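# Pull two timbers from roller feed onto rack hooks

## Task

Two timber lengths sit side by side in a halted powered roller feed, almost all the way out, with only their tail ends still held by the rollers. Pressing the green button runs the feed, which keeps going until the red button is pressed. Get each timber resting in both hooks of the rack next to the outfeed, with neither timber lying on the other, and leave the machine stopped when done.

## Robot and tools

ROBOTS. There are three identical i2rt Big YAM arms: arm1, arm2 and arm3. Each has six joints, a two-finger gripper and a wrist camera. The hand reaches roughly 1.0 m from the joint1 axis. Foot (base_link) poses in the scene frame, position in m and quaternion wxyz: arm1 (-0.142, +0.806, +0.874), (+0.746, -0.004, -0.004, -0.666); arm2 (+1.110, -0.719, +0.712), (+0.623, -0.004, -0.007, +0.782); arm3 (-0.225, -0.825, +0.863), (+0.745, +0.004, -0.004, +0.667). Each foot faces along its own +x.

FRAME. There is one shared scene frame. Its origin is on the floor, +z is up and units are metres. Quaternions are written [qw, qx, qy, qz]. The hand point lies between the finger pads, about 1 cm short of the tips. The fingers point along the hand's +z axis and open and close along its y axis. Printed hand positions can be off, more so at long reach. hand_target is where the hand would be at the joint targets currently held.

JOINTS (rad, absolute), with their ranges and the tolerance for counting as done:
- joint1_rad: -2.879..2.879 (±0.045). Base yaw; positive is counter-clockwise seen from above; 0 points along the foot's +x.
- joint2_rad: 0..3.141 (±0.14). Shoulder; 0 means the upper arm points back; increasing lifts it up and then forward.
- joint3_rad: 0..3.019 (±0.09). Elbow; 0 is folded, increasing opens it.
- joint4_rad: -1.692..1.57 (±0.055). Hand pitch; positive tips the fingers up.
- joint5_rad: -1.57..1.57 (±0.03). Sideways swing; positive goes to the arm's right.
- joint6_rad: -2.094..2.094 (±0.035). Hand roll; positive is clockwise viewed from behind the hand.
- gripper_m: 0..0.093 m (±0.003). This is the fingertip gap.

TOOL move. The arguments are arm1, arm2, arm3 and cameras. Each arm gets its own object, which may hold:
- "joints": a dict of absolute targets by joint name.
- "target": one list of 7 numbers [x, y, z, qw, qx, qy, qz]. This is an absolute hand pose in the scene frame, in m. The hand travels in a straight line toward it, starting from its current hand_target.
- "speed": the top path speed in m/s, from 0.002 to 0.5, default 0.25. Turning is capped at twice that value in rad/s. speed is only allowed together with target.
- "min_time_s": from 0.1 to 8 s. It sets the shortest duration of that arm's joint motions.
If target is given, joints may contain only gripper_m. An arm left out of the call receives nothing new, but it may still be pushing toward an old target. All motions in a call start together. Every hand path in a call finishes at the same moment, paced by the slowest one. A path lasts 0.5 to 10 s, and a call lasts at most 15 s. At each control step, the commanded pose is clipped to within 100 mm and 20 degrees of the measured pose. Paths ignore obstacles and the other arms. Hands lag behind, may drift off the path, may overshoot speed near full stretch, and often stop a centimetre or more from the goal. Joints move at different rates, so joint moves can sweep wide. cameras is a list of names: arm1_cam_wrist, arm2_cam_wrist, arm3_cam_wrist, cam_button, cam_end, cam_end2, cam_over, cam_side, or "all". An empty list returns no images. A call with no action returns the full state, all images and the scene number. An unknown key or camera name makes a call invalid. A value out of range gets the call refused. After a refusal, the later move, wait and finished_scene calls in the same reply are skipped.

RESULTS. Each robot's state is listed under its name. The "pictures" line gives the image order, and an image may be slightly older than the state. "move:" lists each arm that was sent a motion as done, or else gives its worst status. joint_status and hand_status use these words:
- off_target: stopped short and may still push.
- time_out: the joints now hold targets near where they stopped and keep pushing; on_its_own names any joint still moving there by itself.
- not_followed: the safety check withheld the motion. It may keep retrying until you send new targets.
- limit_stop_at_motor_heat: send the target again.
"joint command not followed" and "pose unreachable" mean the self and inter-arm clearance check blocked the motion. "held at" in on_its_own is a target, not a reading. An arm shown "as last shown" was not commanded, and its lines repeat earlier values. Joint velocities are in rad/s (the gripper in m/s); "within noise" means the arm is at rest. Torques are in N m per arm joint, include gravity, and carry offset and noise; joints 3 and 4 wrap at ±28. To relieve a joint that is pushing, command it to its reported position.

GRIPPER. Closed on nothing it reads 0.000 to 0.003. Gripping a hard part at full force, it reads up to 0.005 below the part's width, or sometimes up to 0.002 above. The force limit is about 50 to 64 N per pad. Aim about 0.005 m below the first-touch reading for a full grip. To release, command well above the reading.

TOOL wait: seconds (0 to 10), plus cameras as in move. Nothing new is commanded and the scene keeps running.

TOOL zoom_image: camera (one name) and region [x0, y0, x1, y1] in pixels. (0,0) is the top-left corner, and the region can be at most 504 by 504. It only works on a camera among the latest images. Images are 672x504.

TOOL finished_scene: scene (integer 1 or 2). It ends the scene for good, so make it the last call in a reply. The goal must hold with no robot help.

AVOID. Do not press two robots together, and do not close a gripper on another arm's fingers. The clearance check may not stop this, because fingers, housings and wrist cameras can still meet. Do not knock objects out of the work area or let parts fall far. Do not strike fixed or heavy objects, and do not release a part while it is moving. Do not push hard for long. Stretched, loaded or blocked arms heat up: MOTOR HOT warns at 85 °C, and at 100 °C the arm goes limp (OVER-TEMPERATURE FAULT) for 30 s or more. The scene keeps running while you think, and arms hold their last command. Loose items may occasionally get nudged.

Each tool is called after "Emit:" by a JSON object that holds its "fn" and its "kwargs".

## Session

Emit:
{"fn": "move", "kwargs": {"arm1": {"target":[-0.105,0.115,0.95,0,1,0,0],"speed":0.35}, "arm3": {"target":[-0.105,-0.12,0.95,0,1,0,0],"speed":0.35}, "arm2": {"target":[0.979,-0.378,0.93,0,0.7071,-0.7071,0],"speed":0.3,"joints":{"gripper_m":0.0}}, "cameras": ["arm1_cam_wrist","arm2_cam_wrist","arm3_cam_wrist","cam_button","cam_end","cam_end2","cam_over"]}}

Scene clock: 3.53 s.
Joint torques (N m): arm1=[0.79 -20.48 13.98 -0.34 -0.1 0.07] | arm2=[-3.19 -9.52 8.81 -0.28 -0.06 0.24] | arm3=[-1.08 -18.26 12.15 0.1 -0.07 -0.05]
Heat: arm1: hottest joint2_rad 24 °C; arm2: hottest joint3_rad 23 °C; arm3: hottest joint3_rad 24 °C.
move: arm1 off_target; arm2 done; arm3 off_target
Joint velocities: within noise
arm1.joint_positions: joint1_rad=-0.063 joint2_rad=+2.258 joint3_rad=+2.071 joint4_rad=-1.416 joint5_rad=+0.004 joint6_rad=+1.618 gripper_m=+0.09396
arm1.joint_status: not commanded
arm1.hand: x=-0.1089 y=+0.1260 z=+0.9433 quat_wxyz=(+0.010, -1.000, -0.001, +0.002) (m; scene frame)
arm1.hand_target: x=-0.1049 y=+0.1155 z=+0.9500 quat_wxyz=(-0.001, -1.000, +0.000, +0.000) (m; scene frame)
arm1.hand_status: off_target (0.013 m and 1.2 deg from the pose sent, 0.658 m and 66.6 deg at the start)
arm2.joint_positions: joint1_rad=+0.138 joint2_rad=+1.307 joint3_rad=+1.162 joint4_rad=-1.434 joint5_rad=-0.013 joint6_rad=+0.343 gripper_m=+0.00051
arm2.joint_status: all done
arm2.hand: x=+0.9762 y=-0.3801 z=+0.9230 quat_wxyz=(+0.001, +0.714, -0.700, +0.004) (m; scene frame)
arm2.hand_target: x=+0.9790 y=-0.3781 z=+0.9300 quat_wxyz=(+0.000, +0.707, -0.707, +0.000) (m; scene frame)
arm2.hand_status: done (0.008 m and 1.3 deg from the pose sent, 0.375 m and 78.2 deg at the start)
arm3.joint_positions: joint1_rad=-0.064 joint2_rad=+2.327 joint3_rad=+2.238 joint4_rad=-1.508 joint5_rad=-0.002 joint6_rad=-1.728 gripper_m=+0.09396
arm3.joint_status: not commanded
arm3.hand: x=-0.1022 y=-0.1317 z=+0.9487 quat_wxyz=(+0.007, +1.000, -0.009, -0.003) (m; scene frame)
arm3.hand_target: x=-0.1052 y=-0.1206 z=+0.9500 quat_wxyz=(-0.001, +1.000, +0.000, +0.000) (m; scene frame)
arm3.hand_status: off_target (0.012 m and 1.3 deg from the pose sent, 0.682 m and 78.0 deg at the start)
pictures: arm1_cam_wrist, arm2_cam_wrist, arm3_cam_wrist, cam_button, cam_end, cam_end2, cam_over

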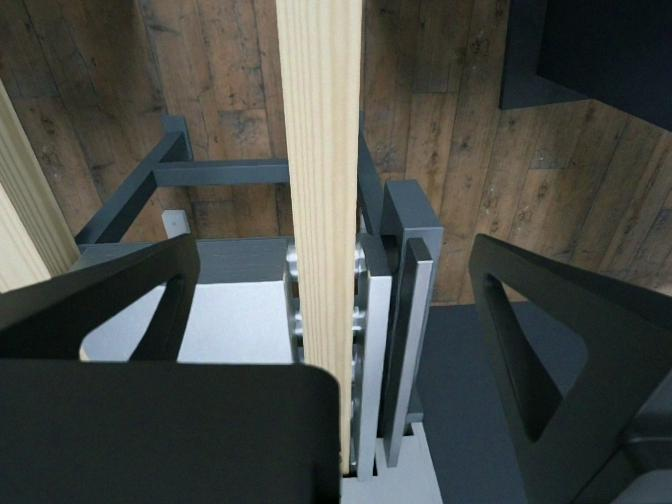

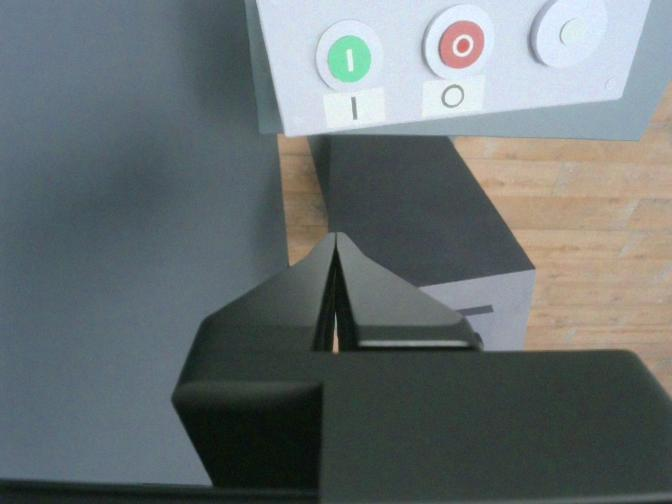

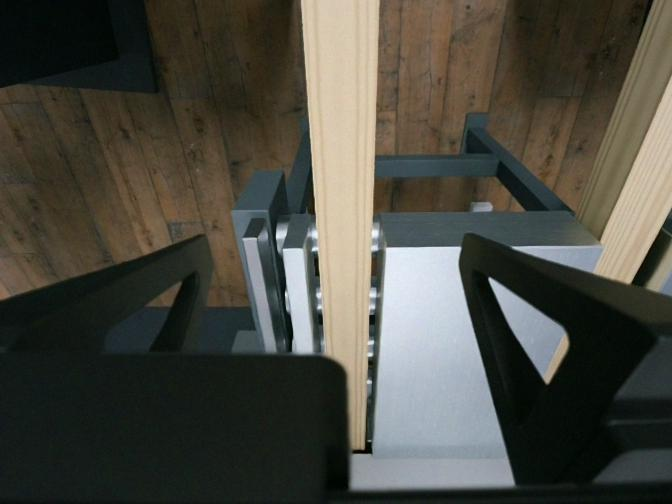

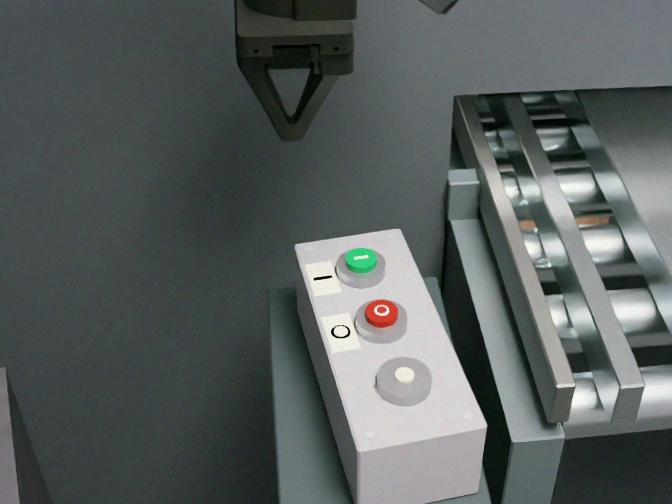

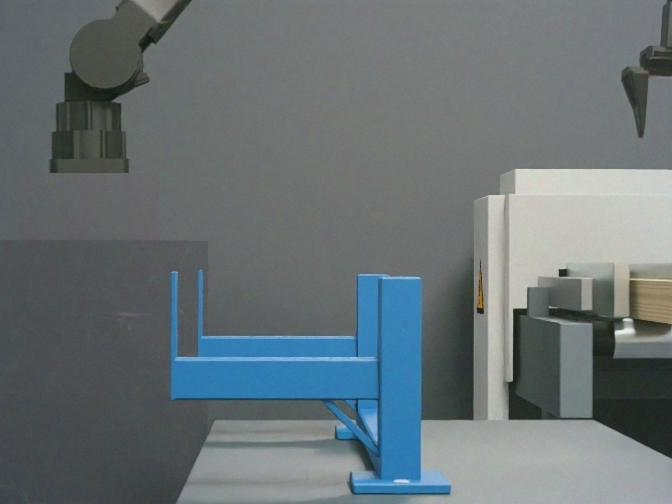

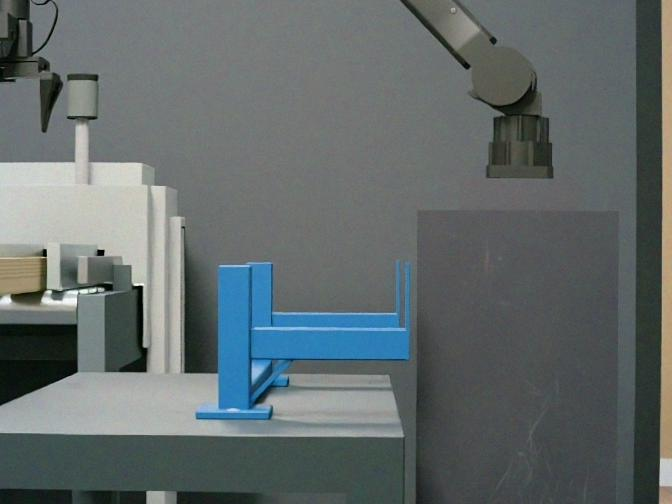

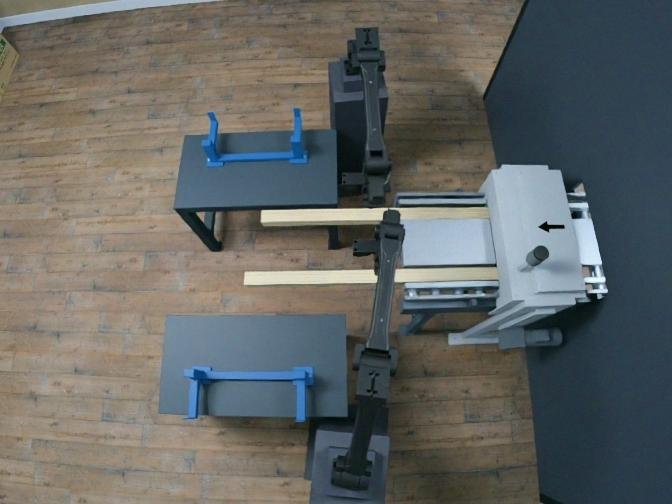

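Emit:
{"fn": "move", "kwargs": {"arm1": {"target":[-0.093,0.114,0.735,0,1,0,0],"speed":0.2}, "arm3": {"target":[-0.127,-0.118,0.745,0,1,0,0],"speed":0.2}, "arm2": {"target":[0.981,-0.337,0.86,0,0.7071,-0.7071,0],"speed":0.2}, "cameras": ["arm1_cam_wrist","arm2_cam_wrist","arm3_cam_wrist","cam_button","cam_end"]}}

Scene clock: 33.30 s.
Joint torques (N m): arm1=[1.14 -21.48 10.32 0.51 -0.1 0.07] | arm2=[-3.25 -10.4 7.16 0.58 -0.05 0.03] | arm3=[-1.08 -18.96 8.62 0.9 -0.09 0.16]
Heat: arm1: hottest joint2_rad 30 °C; arm2: hottest joint3_rad 25 °C; arm3: hottest joint3_rad 33 °C.
move: arm1 off_target; arm2 done; arm3 done
Joint velocities: within noise
arm1.joint_positions: joint1_rad=-0.051 joint2_rad=+2.501 joint3_rad=+1.950 joint4_rad=-1.051 joint5_rad=+0.004 joint6_rad=+1.635 gripper_m=+0.09396
arm1.joint_status: not commanded
arm1.hand: x=-0.1000 y=+0.1223 z=+0.7365 quat_wxyz=(+0.009, -1.000, +0.001, +0.002) (m; scene frame)
arm1.hand_target: x=-0.0929 y=+0.1142 z=+0.7352 quat_wxyz=(+0.000, -1.000, +0.000, +0.000) (m; scene frame)
arm1.hand_status: off_target (0.011 m and 1.1 deg from the pose sent, 0.209 m and 1.2 deg at the start)
arm2.joint_positions: joint1_rad=+0.103 joint2_rad=+1.437 joint3_rad=+1.129 joint4_rad=-1.267 joint5_rad=-0.013 joint6_rad=+0.327 gripper_m=+0.00051
arm2.joint_status: not commanded
arm2.hand: x=+0.9774 y=-0.3401 z=+0.8638 quat_wxyz=(+0.000, +0.707, -0.707, +0.002) (m; scene frame)
arm2.hand_target: x=+0.9810 y=-0.3372 z=+0.8600 quat_wxyz=(+0.000, +0.707, -0.707, +0.000) (m; scene frame)
arm2.hand_status: done (0.006 m and 0.2 deg from the pose sent, 0.076 m and 1.3 deg at the start)
arm3.joint_positions: joint1_rad=-0.034 joint2_rad=+2.519 joint3_rad=+2.067 joint4_rad=-1.137 joint5_rad=-0.002 joint6_rad=-1.717 gripper_m=+0.09396
arm3.joint_status: not commanded
arm3.hand: x=-0.1223 y=-0.1228 z=+0.7529 quat_wxyz=(+0.003, +1.000, +0.001, -0.002) (m; scene frame)
arm3.hand_target: x=-0.1271 y=-0.1183 z=+0.7451 quat_wxyz=(+0.000, +1.000, +0.000, +0.000) (m; scene frame)
arm3.hand_status: done (0.010 m and 0.4 deg from the pose sent, 0.206 m and 1.3 deg at the start)
pictures: arm1_cam_wrist, arm2_cam_wrist, arm3_cam_wrist, cam_button, cam_end

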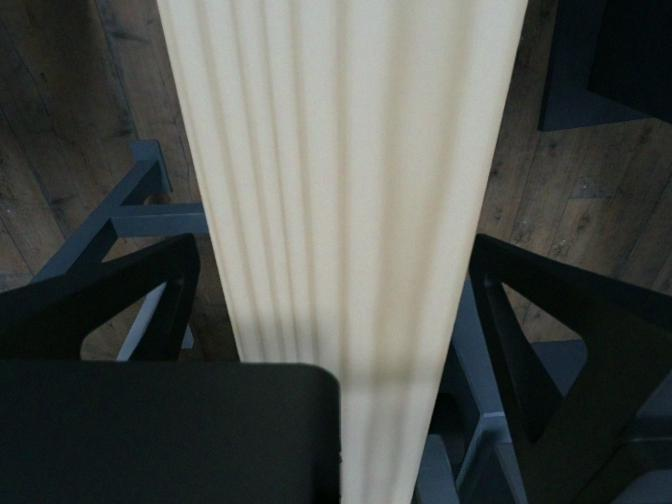

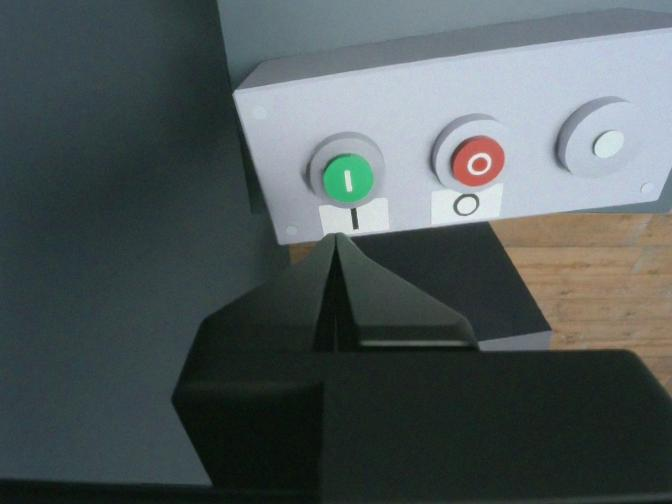

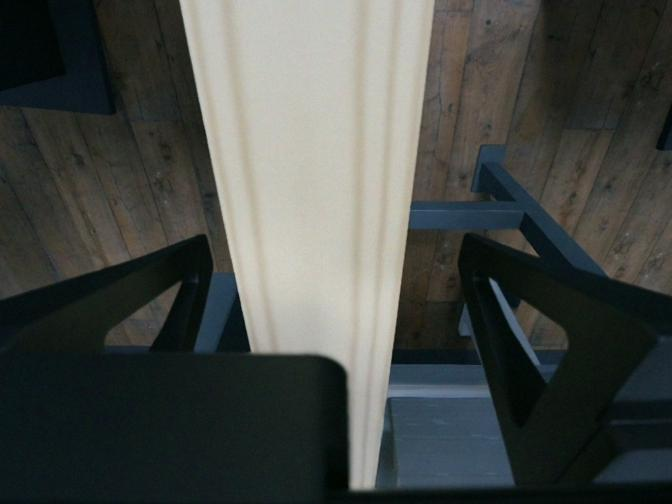

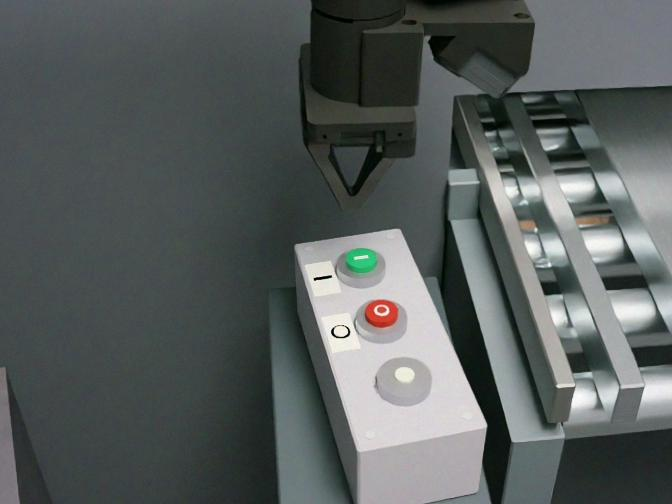

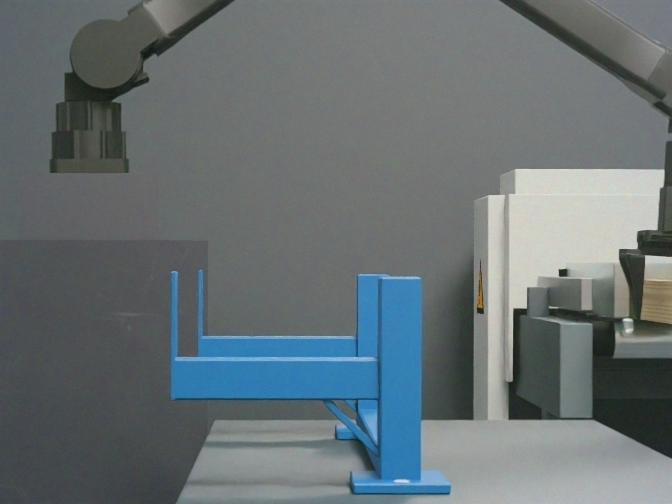

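Emit:
{"fn": "move", "kwargs": {"arm1": {"joints":{"gripper_m":0.035}}, "arm3": {"target":[-0.127,-0.124,0.738,0,1,0,0],"speed":0.1,"joints":{"gripper_m":0.035}}, "arm2": {"target":[0.985,-0.331,0.84,0,0.7071,-0.7071,0],"speed":0.1}, "cameras": ["cam_button"]}}

Emit:
{"fn": "move", "kwargs": {"arm1": {"target":[-0.13,0.11,0.78,0,1,0,0],"speed":0.1}, "arm3": {"target":[-0.16,-0.114,0.785,0,1,0,0],"speed":0.1}, "arm2": {"target":[0.985,-0.334,0.772,0,0.7071,-0.7071,0],"speed":0.1}, "cameras": ["cam_button","cam_over","arm2_cam_wrist","cam_side"]}}

Scene clock: 49.97 s.
Joint torques (N m): arm1=[1.08 -21.71 10.33 0.49 -0.15 0.17] | arm2=[-3.25 -10.7 6.98 0.59 -0.05 0.02] | arm3=[-1.2 -19.31 6.95 1.68 -0.13 0.12]
Heat: arm1: hottest joint2_rad 32 °C; arm2: hottest joint3_rad 26 °C; arm3: hottest joint3_rad 32 °C.
move: arm1 off_target; arm2 done; arm3 off_target
Joint velocities: within noise
arm1.joint_positions: joint1_rad=-0.051 joint2_rad=+2.501 joint3_rad=+1.950 joint4_rad=-1.048 joint5_rad=+0.005 joint6_rad=+1.623 gripper_m=+0.04952
arm1.joint_status: gripper_m off_target (ended at +0.04954, target +0.03500)
arm1.hand: x=-0.1003 y=+0.1217 z=+0.7365 quat_wxyz=(+0.008, -1.000, -0.005, +0.003) (m; scene frame)
arm1.hand_target: x=-0.0931 y=+0.1142 z=+0.7352 quat_wxyz=(+0.000, -1.000, +0.000, +0.000) (m; scene frame)
arm1.hand_status: not commanded
arm2.joint_positions: joint1_rad=+0.089 joint2_rad=+1.466 joint3_rad=+1.106 joint4_rad=-1.213 joint5_rad=-0.013 joint6_rad=+0.314 gripper_m=+0.00051
arm2.joint_status: not commanded
arm2.hand: x=+0.9812 y=-0.3337 z=+0.8441 quat_wxyz=(+0.000, +0.707, -0.707, +0.001) (m; scene frame)
arm2.hand_target: x=+0.9850 y=-0.3311 z=+0.8400 quat_wxyz=(+0.000, +0.707, -0.707, +0.000) (m; scene frame)
arm2.hand_status: done (0.006 m and 0.1 deg from the pose sent, 0.027 m and 0.2 deg at the start)
arm3.joint_positions: joint1_rad=-0.034 joint2_rad=+2.517 joint3_rad=+2.056 joint4_rad=-1.132 joint5_rad=+0.000 joint6_rad=-1.717 gripper_m=+0.05084
arm3.joint_status: gripper_m off_target (ended at +0.05086, target +0.03500)
arm3.hand: x=-0.1225 y=-0.1256 z=+0.7506 quat_wxyz=(+0.005, +1.000, +0.001, -0.001) (m; scene frame)
arm3.hand_target: x=-0.1271 y=-0.1244 z=+0.7381 quat_wxyz=(+0.000, +1.000, +0.000, +0.000) (m; scene frame)
arm3.hand_status: off_target (0.013 m and 0.6 deg from the pose sent, 0.016 m and 0.4 deg at the start)
pictures: cam_button

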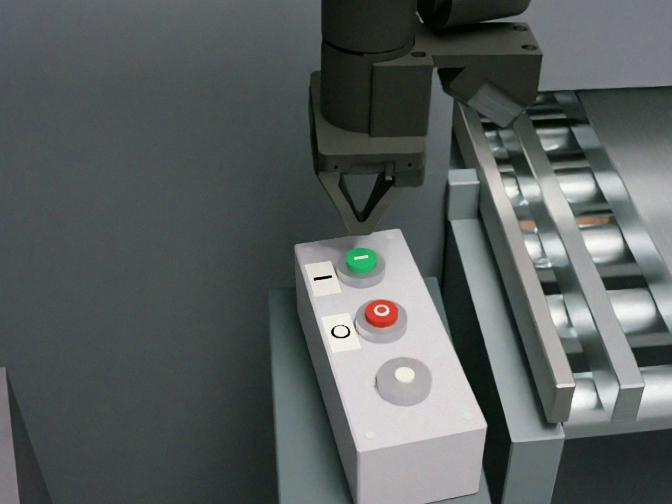

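Scene clock: 51.50 s.
Joint torques (N m): arm1=[0.97 -25.99 10.96 -0.72 -0.04 0.02] | arm2=[-2.9 -5.36 4.22 2.19 -0.04 0.07] | arm3=[-2.49 -23.3 9.47 -0.09 -0.35 0.05]
Heat: arm1: hottest joint2_rad 32 °C; arm2: hottest joint3_rad 26 °C; arm3: hottest joint3_rad 32 °C.
move: arm1 off_target; arm2 off_target; arm3 off_target
Joint velocities: within noise
arm1.joint_positions: joint1_rad=-0.105 joint2_rad=+2.499 joint3_rad=+1.950 joint4_rad=-1.095 joint5_rad=+0.003 joint6_rad=+1.586 gripper_m=+0.04949
arm1.joint_status: not commanded
arm1.hand: x=-0.1371 y=+0.1315 z=+0.7379 quat_wxyz=(+0.031, -1.000, +0.003, +0.001) (m; scene frame)
arm1.hand_target: x=-0.1299 y=+0.1112 z=+0.7796 quat_wxyz=(+0.000, -1.000, +0.000, +0.000) (m; scene frame)
arm1.hand_status: off_target (0.048 m and 3.5 deg from the pose sent, 0.054 m and 1.2 deg at the start)
arm2.joint_positions: joint1_rad=+0.089 joint2_rad=+1.464 joint3_rad=+1.023 joint4_rad=-1.074 joint5_rad=-0.014 joint6_rad=+0.314 gripper_m=+0.00051
arm2.joint_status: not commanded
arm2.hand: x=+0.9809 y=-0.3317 z=+0.8163 quat_wxyz=(-0.013, +0.707, -0.706, -0.025) (m; scene frame)
arm2.hand_target: x=+0.9859 y=-0.3377 z=+0.7753 quat_wxyz=(+0.000, +0.707, -0.707, +0.000) (m; scene frame)
arm2.hand_status: off_target (0.045 m and 3.3 deg from the pose sent, 0.072 m and 0.2 deg at the start)
arm3.joint_positions: joint1_rad=+0.032 joint2_rad=+2.523 joint3_rad=+2.056 joint4_rad=-1.171 joint5_rad=+0.006 joint6_rad=-1.666 gripper_m=+0.05084
arm3.joint_status: not commanded
arm3.hand: x=-0.1688 y=-0.1315 z=+0.7468 quat_wxyz=(+0.027, +1.000, +0.008, +0.000) (m; scene frame)
arm3.hand_target: x=-0.1600 y=-0.1150 z=+0.7848 quat_wxyz=(+0.000, +1.000, +0.000, +0.000) (m; scene frame)
arm3.hand_status: off_target (0.043 m and 3.3 deg from the pose sent, 0.052 m and 0.5 deg at the start)
pictures: arm2_cam_wrist, cam_button, cam_over, cam_side

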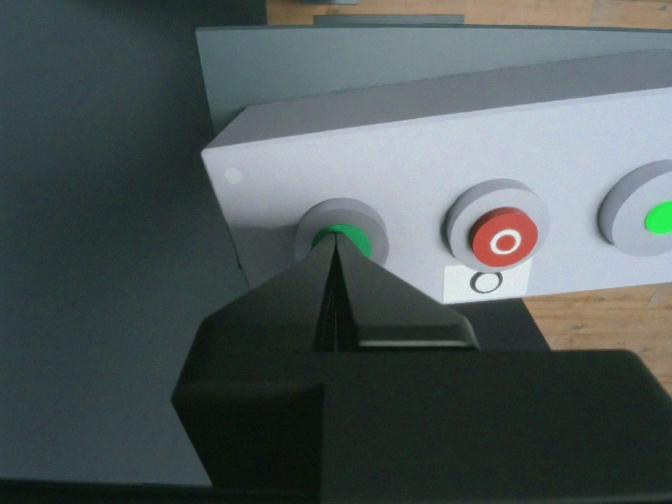

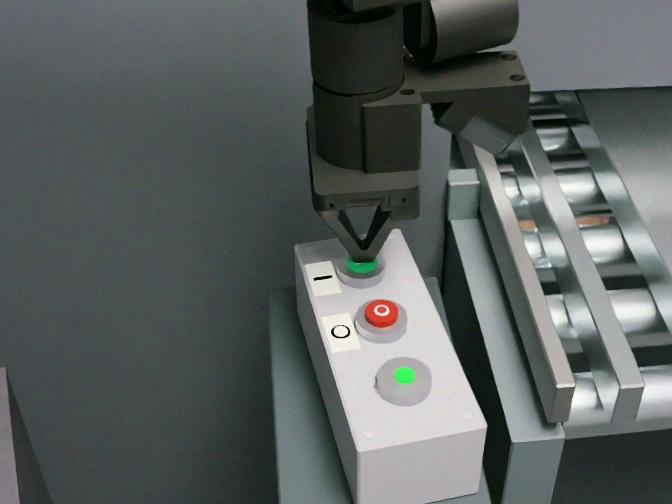

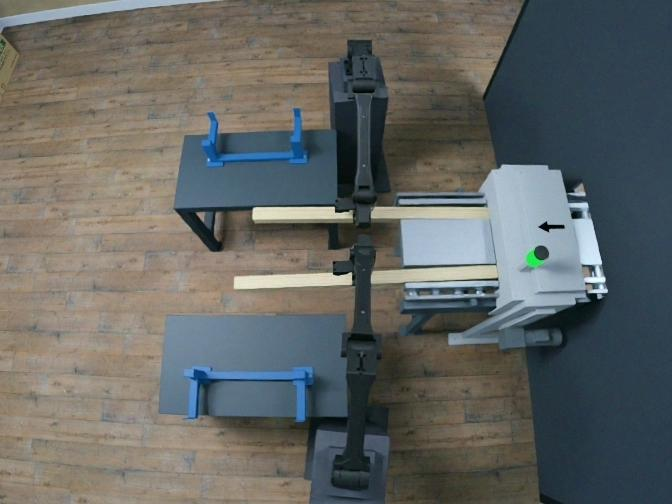

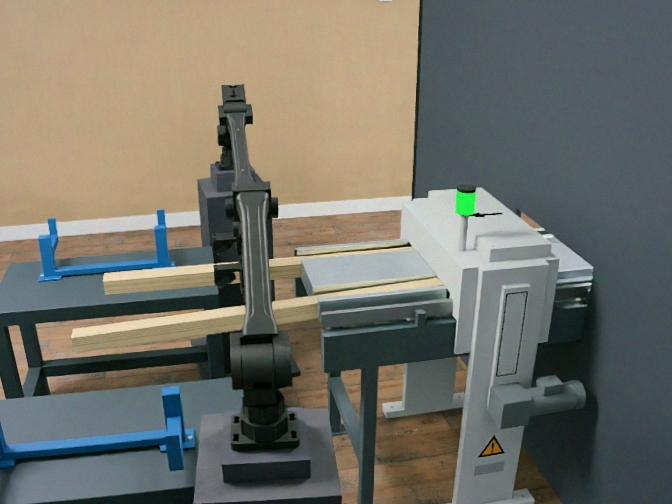

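Emit:
{"fn": "move", "kwargs": {"arm1": {"target":[-0.2,0.11,0.8,0.03,1,0,0],"speed":0.12}, "arm3": {"target":[-0.23,-0.114,0.8,-0.03,1,0,0],"speed":0.12}, "arm2": {"target":[0.988,-0.328,0.915,0,0.7071,-0.7071,0],"speed":0.25}}}

Emit:
{"fn": "move", "kwargs": {"arm1": {"target":[-0.25,0.11,0.85,0.04,1,0,0],"speed":0.12}, "arm3": {"target":[-0.28,-0.114,0.85,-0.04,1,0,0],"speed":0.12}, "arm2": {"target":[1.041,-0.318,0.885,0,0.7071,-0.7071,0],"speed":0.25}, "cameras": ["cam_button","cam_over","cam_side"]}}

Emit:
{"fn": "move", "kwargs": {"arm2": {"target":[1.041,-0.327,0.77,0,0.7071,-0.7071,0],"speed":0.15}, "arm1": {"target":[-0.36,0.13,0.93,0.04,1,0,0],"speed":0.15}, "arm3": {"target":[-0.38,-0.134,0.93,-0.04,1,0,0],"speed":0.15}, "cameras": ["cam_button","cam_over","cam_side","cam_end","cam_end2"]}}

Scene clock: 70.40 s.
Joint torques (N m): arm1=[1.26 -28.81 10.14 -0.02 0.02 -0.28] | arm2=[-3.31 -10.52 11.59 -0.28 0 0.03] | arm3=[-2.37 -27.22 8.9 0.24 -0.14 0.45]
Heat: arm1: hottest joint2_rad 32 °C; arm2: hottest joint3_rad 26 °C; arm3: hottest joint3_rad 31 °C.
move: arm1 off_target; arm2 off_target; arm3 off_target
Joint velocities: within noise
arm1.joint_positions: joint1_rad=-0.204 joint2_rad=+2.477 joint3_rad=+1.889 joint4_rad=-1.043 joint5_rad=-0.001 joint6_rad=+1.518 gripper_m=+0.04943
arm1.joint_status: not commanded
arm1.hand: x=-0.2021 y=+0.1431 z=+0.7323 quat_wxyz=(+0.025, -1.000, +0.019, -0.004) (m; scene frame)
arm1.hand_target: x=-0.1996 y=+0.1125 z=+0.7988 quat_wxyz=(-0.030, -1.000, +0.000, +0.001) (m; scene frame)
arm1.hand_status: off_target (0.075 m and 6.6 deg from the pose sent, 0.091 m and 7.0 deg at the start)
arm2.joint_positions: joint1_rad=+0.078 joint2_rad=+1.418 joint3_rad=+1.197 joint4_rad=-1.391 joint5_rad=-0.014 joint6_rad=+0.302 gripper_m=+0.00051
arm2.joint_status: not commanded
arm2.hand: x=+0.9884 y=-0.3447 z=+0.8963 quat_wxyz=(+0.009, +0.707, -0.707, +0.018) (m; scene frame)
arm2.hand_target: x=+0.9882 y=-0.3289 z=+0.9150 quat_wxyz=(+0.000, +0.707, -0.707, +0.000) (m; scene frame)
arm2.hand_status: off_target (0.025 m and 2.3 deg from the pose sent, 0.099 m and 3.3 deg at the start)
arm3.joint_positions: joint1_rad=+0.124 joint2_rad=+2.507 joint3_rad=+1.952 joint4_rad=-1.088 joint5_rad=-0.004 joint6_rad=-1.605 gripper_m=+0.05083
arm3.joint_status: not commanded
arm3.hand: x=-0.2342 y=-0.1495 z=+0.7225 quat_wxyz=(+0.030, +0.999, +0.024, -0.002) (m; scene frame)
arm3.hand_target: x=-0.2299 y=-0.1172 z=+0.7985 quat_wxyz=(-0.030, +1.000, +0.000, -0.001) (m; scene frame)
arm3.hand_status: off_target (0.085 m and 7.4 deg from the pose sent, 0.083 m and 6.6 deg at the start)
pictures: none

Scene clock: 71.83 s.
Joint torques (N m): arm1=[0.79 -29.98 13.27 -1.65 -0.47 -0.48] | arm2=[-3.14 -10.29 7.27 0.59 -0.01 0.03] | arm3=[-2.26 -27.58 10.29 -0.51 0.16 0.61]
Heat: arm1: hottest joint2_rad 32 °C; arm2: hottest joint3_rad 26 °C; arm3: hottest joint3_rad 31 °C.
move: arm1 off_target; arm2 done; arm3 off_target
Joint velocities: within noise
arm1.joint_positions: joint1_rad=-0.270 joint2_rad=+2.428 joint3_rad=+1.875 joint4_rad=-1.068 joint5_rad=+0.008 joint6_rad=+1.469 gripper_m=+0.04906
arm1.joint_status: not commanded
arm1.hand: x=-0.2474 y=+0.1483 z=+0.7602 quat_wxyz=(+0.019, -0.999, +0.027, +0.000) (m; scene frame)
arm1.hand_target: x=-0.2494 y=+0.1143 z=+0.8478 quat_wxyz=(-0.041, -0.999, +0.000, +0.002) (m; scene frame)
arm1.hand_status: off_target (0.098 m and 7.5 deg from the pose sent, 0.131 m and 7.7 deg at the start; pose on its path clipped on 19 of 43 steps)
arm2.joint_positions: joint1_rad=-0.057 joint2_rad=+1.428 joint3_rad=+1.190 joint4_rad=-1.335 joint5_rad=-0.014 joint6_rad=+0.171 gripper_m=+0.00051
arm2.joint_status: not commanded
arm2.hand: x=+1.0381 y=-0.3203 z=+0.8903 quat_wxyz=(+0.000, +0.706, -0.708, +0.000) (m; scene frame)
arm2.hand_target: x=+1.0410 y=-0.3181 z=+0.8851 quat_wxyz=(+0.000, +0.707, -0.707, +0.000) (m; scene frame)
arm2.hand_status: done (0.006 m and 0.2 deg from the pose sent, 0.060 m and 2.2 deg at the start)
arm3.joint_positions: joint1_rad=+0.195 joint2_rad=+2.448 joint3_rad=+1.909 joint4_rad=-1.090 joint5_rad=-0.009 joint6_rad=-1.548 gripper_m=+0.05083
arm3.joint_status: not commanded
arm3.hand: x=-0.2822 y=-0.1563 z=+0.7473 quat_wxyz=(+0.023, +0.999, +0.031, -0.002) (m; scene frame)
arm3.hand_target: x=-0.2800 y=-0.1226 z=+0.8371 quat_wxyz=(-0.040, +0.999, +0.000, -0.002) (m; scene frame)
arm3.hand_status: off_target (0.111 m and 8.1 deg from the pose sent, 0.140 m and 8.5 deg at the start; pose on its path clipped on 36 of 43 steps)
pictures: cam_button, cam_over, cam_side

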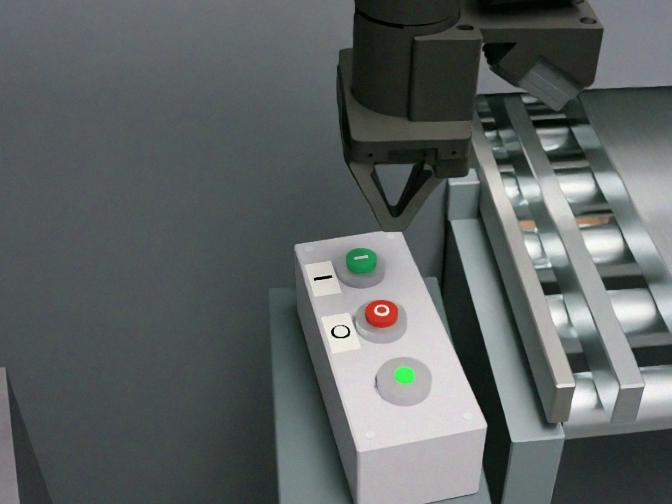

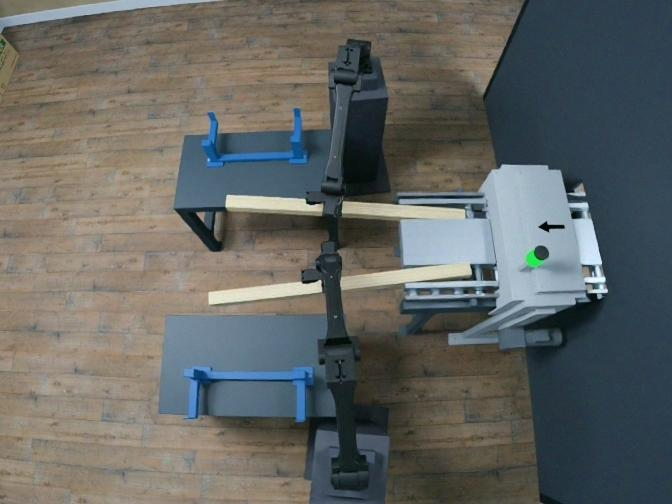

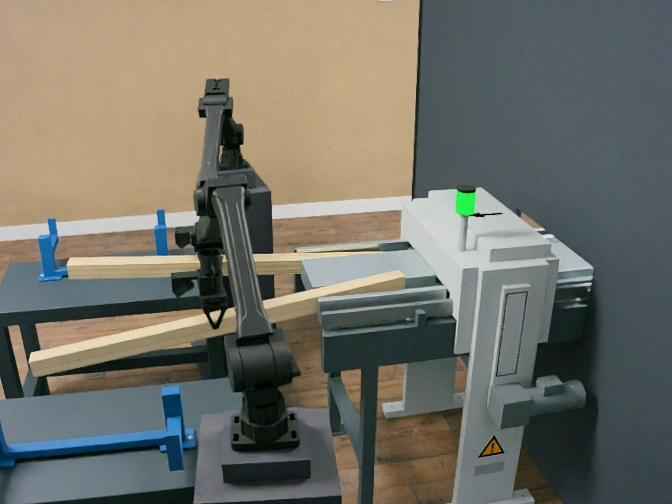

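Scene clock: 74.00 s.
Joint torques (N m): arm1=[-1.38 -29.63 14.64 -2.65 -0.19 -0.93] | arm2=[-2.49 -4.84 4.1 2.24 -0.01 0.11] | arm3=[-1.32 -26.58 10.85 0.03 0.14 0.09]
Heat: arm1: hottest joint2_rad 32 °C; arm2: hottest joint3_rad 26 °C; arm3: hottest joint3_rad 31 °C.
move: arm1 off_target; arm2 off_target; arm3 off_target
Joint velocities: within noise
arm1.joint_positions: joint1_rad=-0.403 joint2_rad=+2.363 joint3_rad=+1.870 joint4_rad=-1.114 joint5_rad=-0.006 joint6_rad=+1.369 gripper_m=+0.04889
arm1.joint_status: not commanded
arm1.hand: x=-0.3321 y=+0.1664 z=+0.8009 quat_wxyz=(+0.011, -0.999, +0.044, -0.008) (m; scene frame)
arm1.hand_target: x=-0.3511 y=+0.1441 z=+0.8920 quat_wxyz=(-0.042, -0.999, +0.002, +0.005) (m; scene frame)
arm1.hand_status: off_target (0.137 m and 7.8 deg from the pose sent, 0.205 m and 7.5 deg at the start; pose on its path clipped on 62 of 65 steps)
arm2.joint_positions: joint1_rad=-0.057 joint2_rad=+1.449 joint3_rad=+1.004 joint4_rad=-1.068 joint5_rad=-0.014 joint6_rad=+0.171 gripper_m=+0.00051
arm2.joint_status: not commanded
arm2.hand: x=+1.0397 y=-0.3232 z=+0.8161 quat_wxyz=(-0.018, +0.706, -0.707, -0.025) (m; scene frame)
arm2.hand_target: x=+1.0417 y=-0.3312 z=+0.7736 quat_wxyz=(+0.000, +0.707, -0.707, +0.000) (m; scene frame)
arm2.hand_status: off_target (0.046 m and 3.5 deg from the pose sent, 0.120 m and 0.2 deg at the start)
arm3.joint_positions: joint1_rad=+0.338 joint2_rad=+2.351 joint3_rad=+1.865 joint4_rad=-1.161 joint5_rad=+0.005 joint6_rad=-1.352 gripper_m=+0.05081
arm3.joint_status: not commanded
arm3.hand: x=-0.3712 y=-0.1852 z=+0.7969 quat_wxyz=(+0.030, +0.999, +0.004, +0.011) (m; scene frame)
arm3.hand_target: x=-0.3763 y=-0.1544 z=+0.8878 quat_wxyz=(-0.040, +0.999, +0.000, +0.000) (m; scene frame)
arm3.hand_status: off_target (0.143 m and 8.2 deg from the pose sent, 0.208 m and 8.1 deg at the start; pose on its path clipped on 63 of 65 steps)
pictures: cam_button, cam_end, cam_end2, cam_over, cam_side

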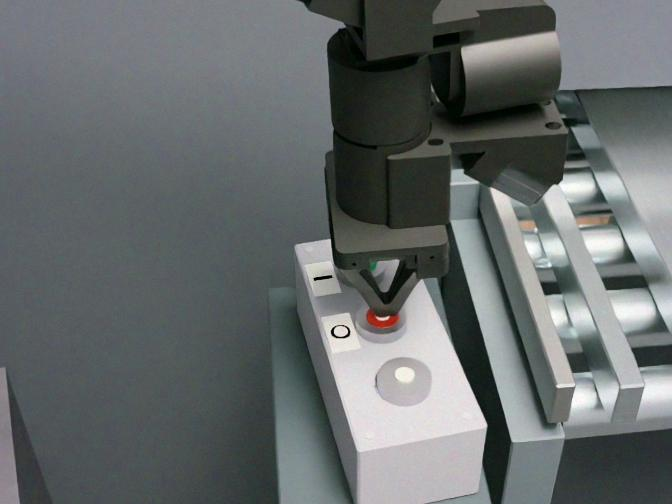

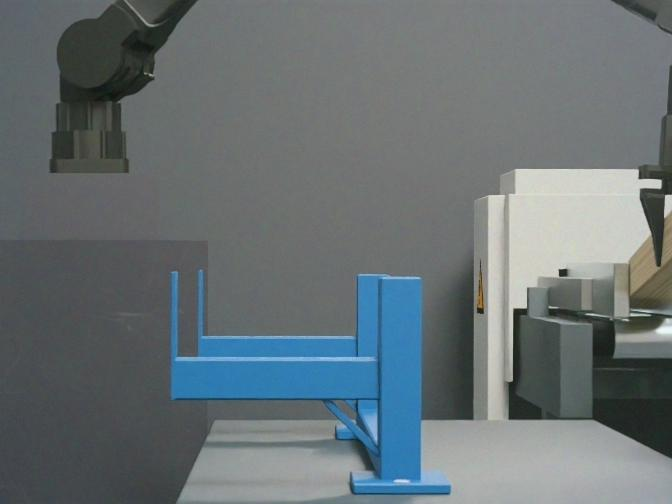

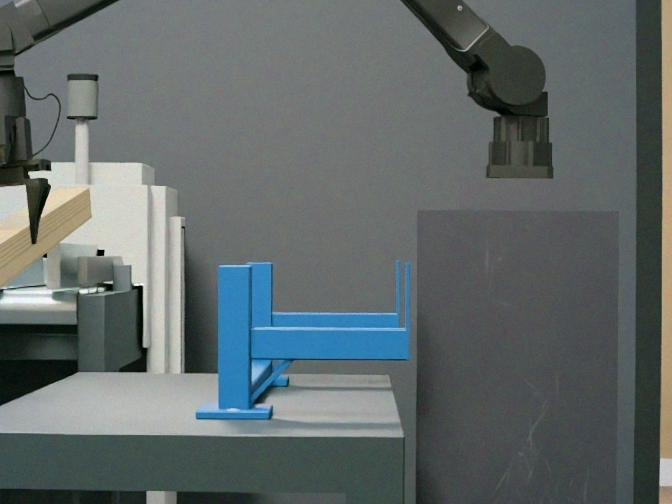

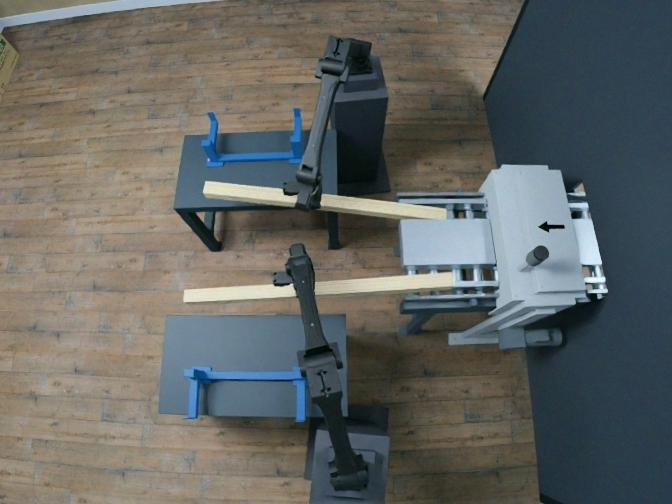

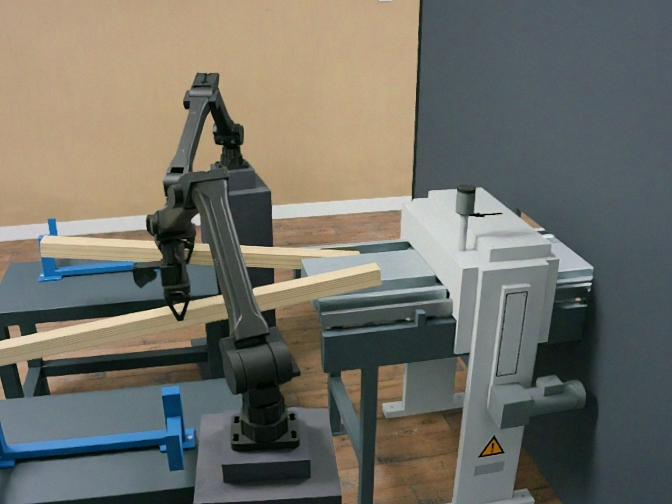

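Emit:
{"fn": "move", "kwargs": {"arm1": {"target":[-0.45,0.16,0.97,0.04,0.996,-0.003,0.087],"speed":0.15}, "arm3": {"target":[-0.48,-0.25,0.97,-0.035,0.985,-0.006,-0.17],"speed":0.15}, "arm2": {"target":[1.041,-0.33,0.93,0,0.7071,-0.7071,0],"speed":0.25}, "cameras": ["cam_over","cam_side","cam_end","cam_end2"]}}

Scene clock: 94.47 s.
Joint torques (N m): arm1=[1.49 -29.16 18.15 -1.37 -0.66 -0.1] | arm2=[-2.78 -10.64 11.99 -0.31 0.01 0.06] | arm3=[-1.85 -22.71 12.22 0.29 -0.6 0.15]
Heat: arm1: hottest joint2_rad 33 °C; arm2: hottest joint3_rad 26 °C; arm3: hottest joint3_rad 32 °C.
move: arm1 off_target; arm2 off_target; arm3 off_target
Joint velocities: within noise
arm1.joint_positions: joint1_rad=-0.610 joint2_rad=+2.406 joint3_rad=+2.176 joint4_rad=-1.500 joint5_rad=-0.169 joint6_rad=+1.101 gripper_m=+0.04887
arm1.joint_status: not commanded
arm1.hand: x=-0.4411 y=+0.1939 z=+0.8853 quat_wxyz=(+0.025, -0.993, +0.019, -0.112) (m; scene frame)
arm1.hand_target: x=-0.4467 y=+0.1666 z=+0.9696 quat_wxyz=(-0.041, -0.995, +0.003, -0.086) (m; scene frame)
arm1.hand_status: off_target (0.092 m and 8.2 deg from the pose sent, 0.206 m and 11.7 deg at the start; pose on its path clipped on 57 of 91 steps)
arm2.joint_positions: joint1_rad=-0.057 joint2_rad=+1.385 joint3_rad=+1.187 joint4_rad=-1.430 joint5_rad=-0.014 joint6_rad=+0.171 gripper_m=+0.00051
arm2.joint_status: not commanded
arm2.hand: x=+1.0423 y=-0.3467 z=+0.9059 quat_wxyz=(+0.015, +0.706, -0.708, +0.022) (m; scene frame)
arm2.hand_target: x=+1.0413 y=-0.3313 z=+0.9299 quat_wxyz=(+0.000, +0.707, -0.707, +0.000) (m; scene frame)
arm2.hand_status: off_target (0.029 m and 3.1 deg from the pose sent, 0.114 m and 3.5 deg at the start)
arm3.joint_positions: joint1_rad=+0.446 joint2_rad=+2.025 joint3_rad=+1.539 joint4_rad=-1.054 joint5_rad=-0.295 joint6_rad=-1.206 gripper_m=+0.05081
arm3.joint_status: not commanded
arm3.hand: x=-0.4675 y=-0.2805 z=+0.8914 quat_wxyz=(+0.030, +0.989, -0.012, -0.143) (m; scene frame)
arm3.hand_target: x=-0.4783 y=-0.2549 z=+0.9693 quat_wxyz=(-0.035, +0.985, -0.006, -0.170) (m; scene frame)
arm3.hand_status: off_target (0.085 m and 8.1 deg from the pose sent, 0.215 m and 22.2 deg at the start; pose on its path clipped on 37 of 91 steps)
pictures: cam_end, cam_end2, cam_over, cam_side

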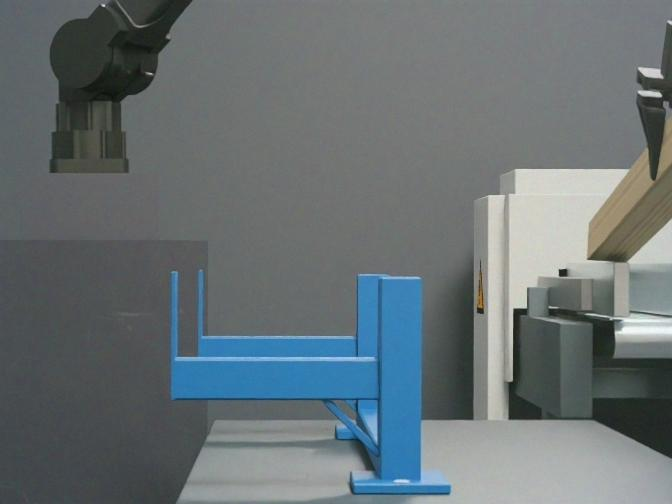

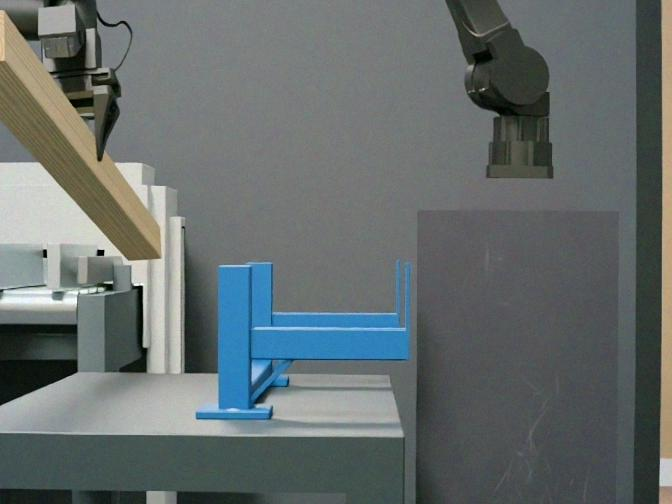

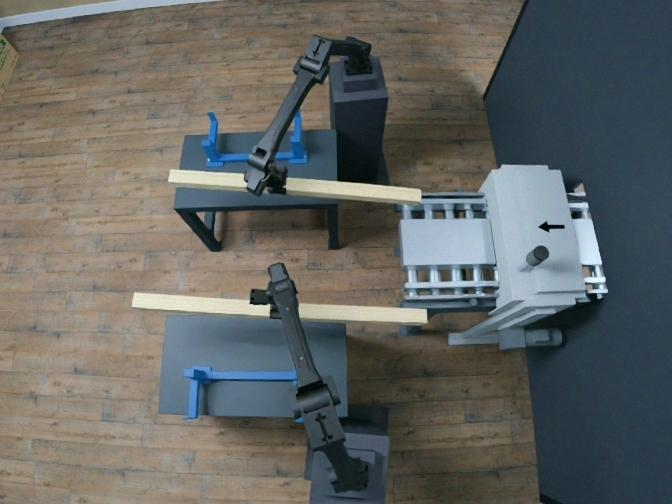

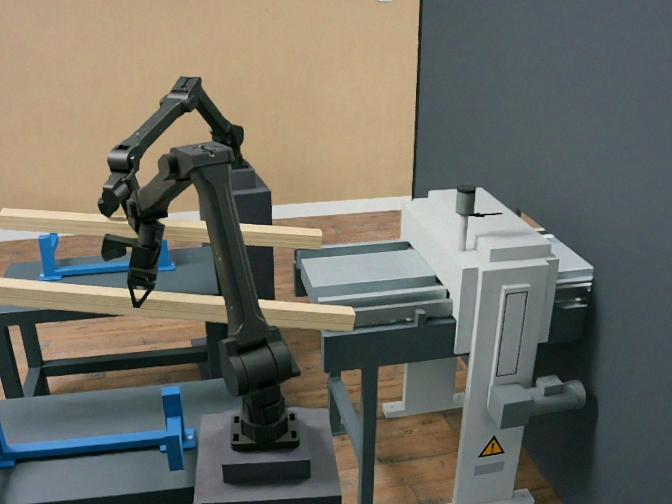

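Emit:
{"fn": "move", "kwargs": {"arm1": {"target":[-0.63,0.54,0.96,0.04,0.985,-0.007,0.174],"speed":0.18}, "arm3": {"target":[-0.625,-0.552,0.95,-0.035,0.998,-0.002,-0.061],"speed":0.18}, "cameras": ["cam_over","cam_side","cam_end","cam_end2"]}}

Scene clock: 117.50 s.
Joint torques (N m): arm1=[1.14 -24.64 12.56 -2.89 -0.83 -0.06] | arm2=[-2.78 -10.64 11.99 -0.32 0.01 0.07] | arm3=[-2.2 -17.14 9.88 0.23 0.01 0.12]
Heat: arm1: hottest joint2_rad 38 °C; arm2: hottest joint3_rad 30 °C; arm3: hottest joint2_rad 34 °C.
move: arm1 off_target; arm3 off_target
Joint velocities: within noise
arm1.joint_positions: joint1_rad=-1.254 joint2_rad=+2.131 joint3_rad=+1.700 joint4_rad=-1.493 joint5_rad=-0.190 joint6_rad=+0.428 gripper_m=+0.04884
arm1.joint_status: not commanded
arm1.hand: x=-0.6218 y=+0.5510 z=+0.9019 quat_wxyz=(-0.018, -0.980, +0.015, -0.199) (m; scene frame)
arm1.hand_target: x=-0.6281 y=+0.5412 z=+0.9579 quat_wxyz=(-0.040, -0.984, +0.007, -0.173) (m; scene frame)
arm1.hand_status: off_target (0.060 m and 3.9 deg from the pose sent, 0.401 m and 10.5 deg at the start; pose on its path clipped on 2 of 101 steps)
arm2: as last shown
arm3.joint_positions: joint1_rad=+1.077 joint2_rad=+1.705 joint3_rad=+1.112 joint4_rad=-0.946 joint5_rad=-0.027 joint6_rad=-0.609 gripper_m=+0.05081
arm3.joint_status: not commanded
arm3.hand: x=-0.6094 y=-0.5652 z=+0.9009 quat_wxyz=(-0.004, +1.000, +0.003, -0.020) (m; scene frame)
arm3.hand_target: x=-0.6235 y=-0.5531 z=+0.9489 quat_wxyz=(-0.035, +0.998, -0.002, -0.061) (m; scene frame)
arm3.hand_status: off_target (0.053 m and 5.9 deg from the pose sent, 0.319 m and 12.1 deg at the start)
pictures: cam_end, cam_end2, cam_over, cam_side

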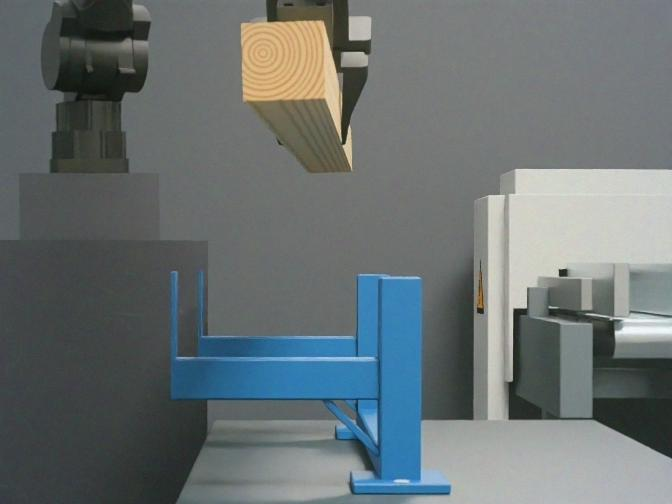

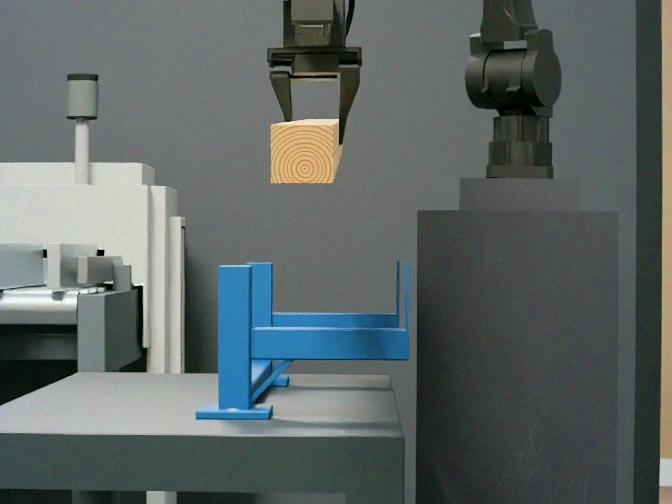

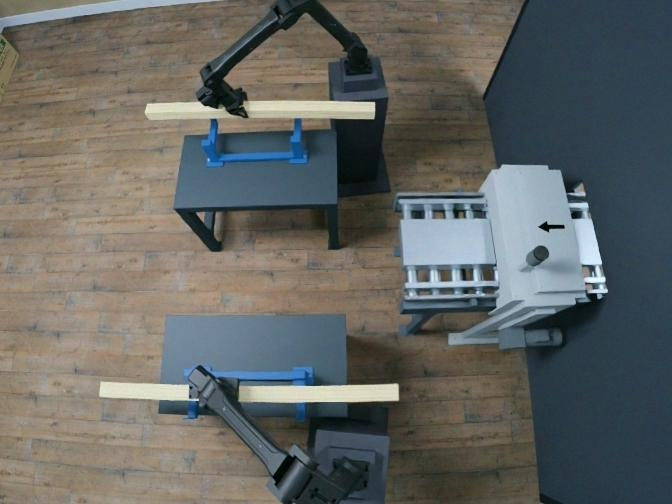

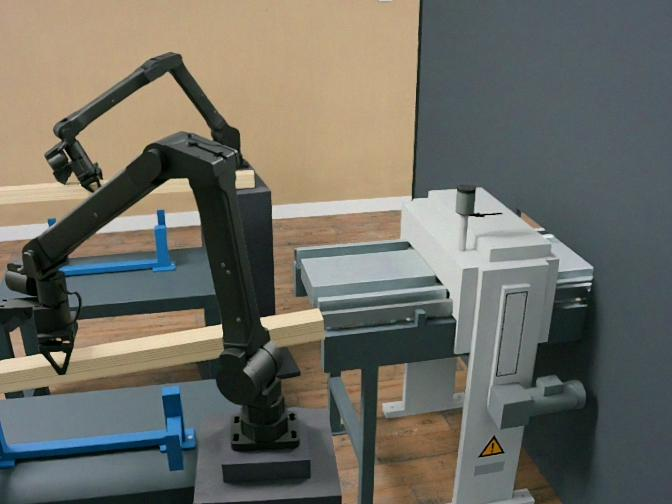

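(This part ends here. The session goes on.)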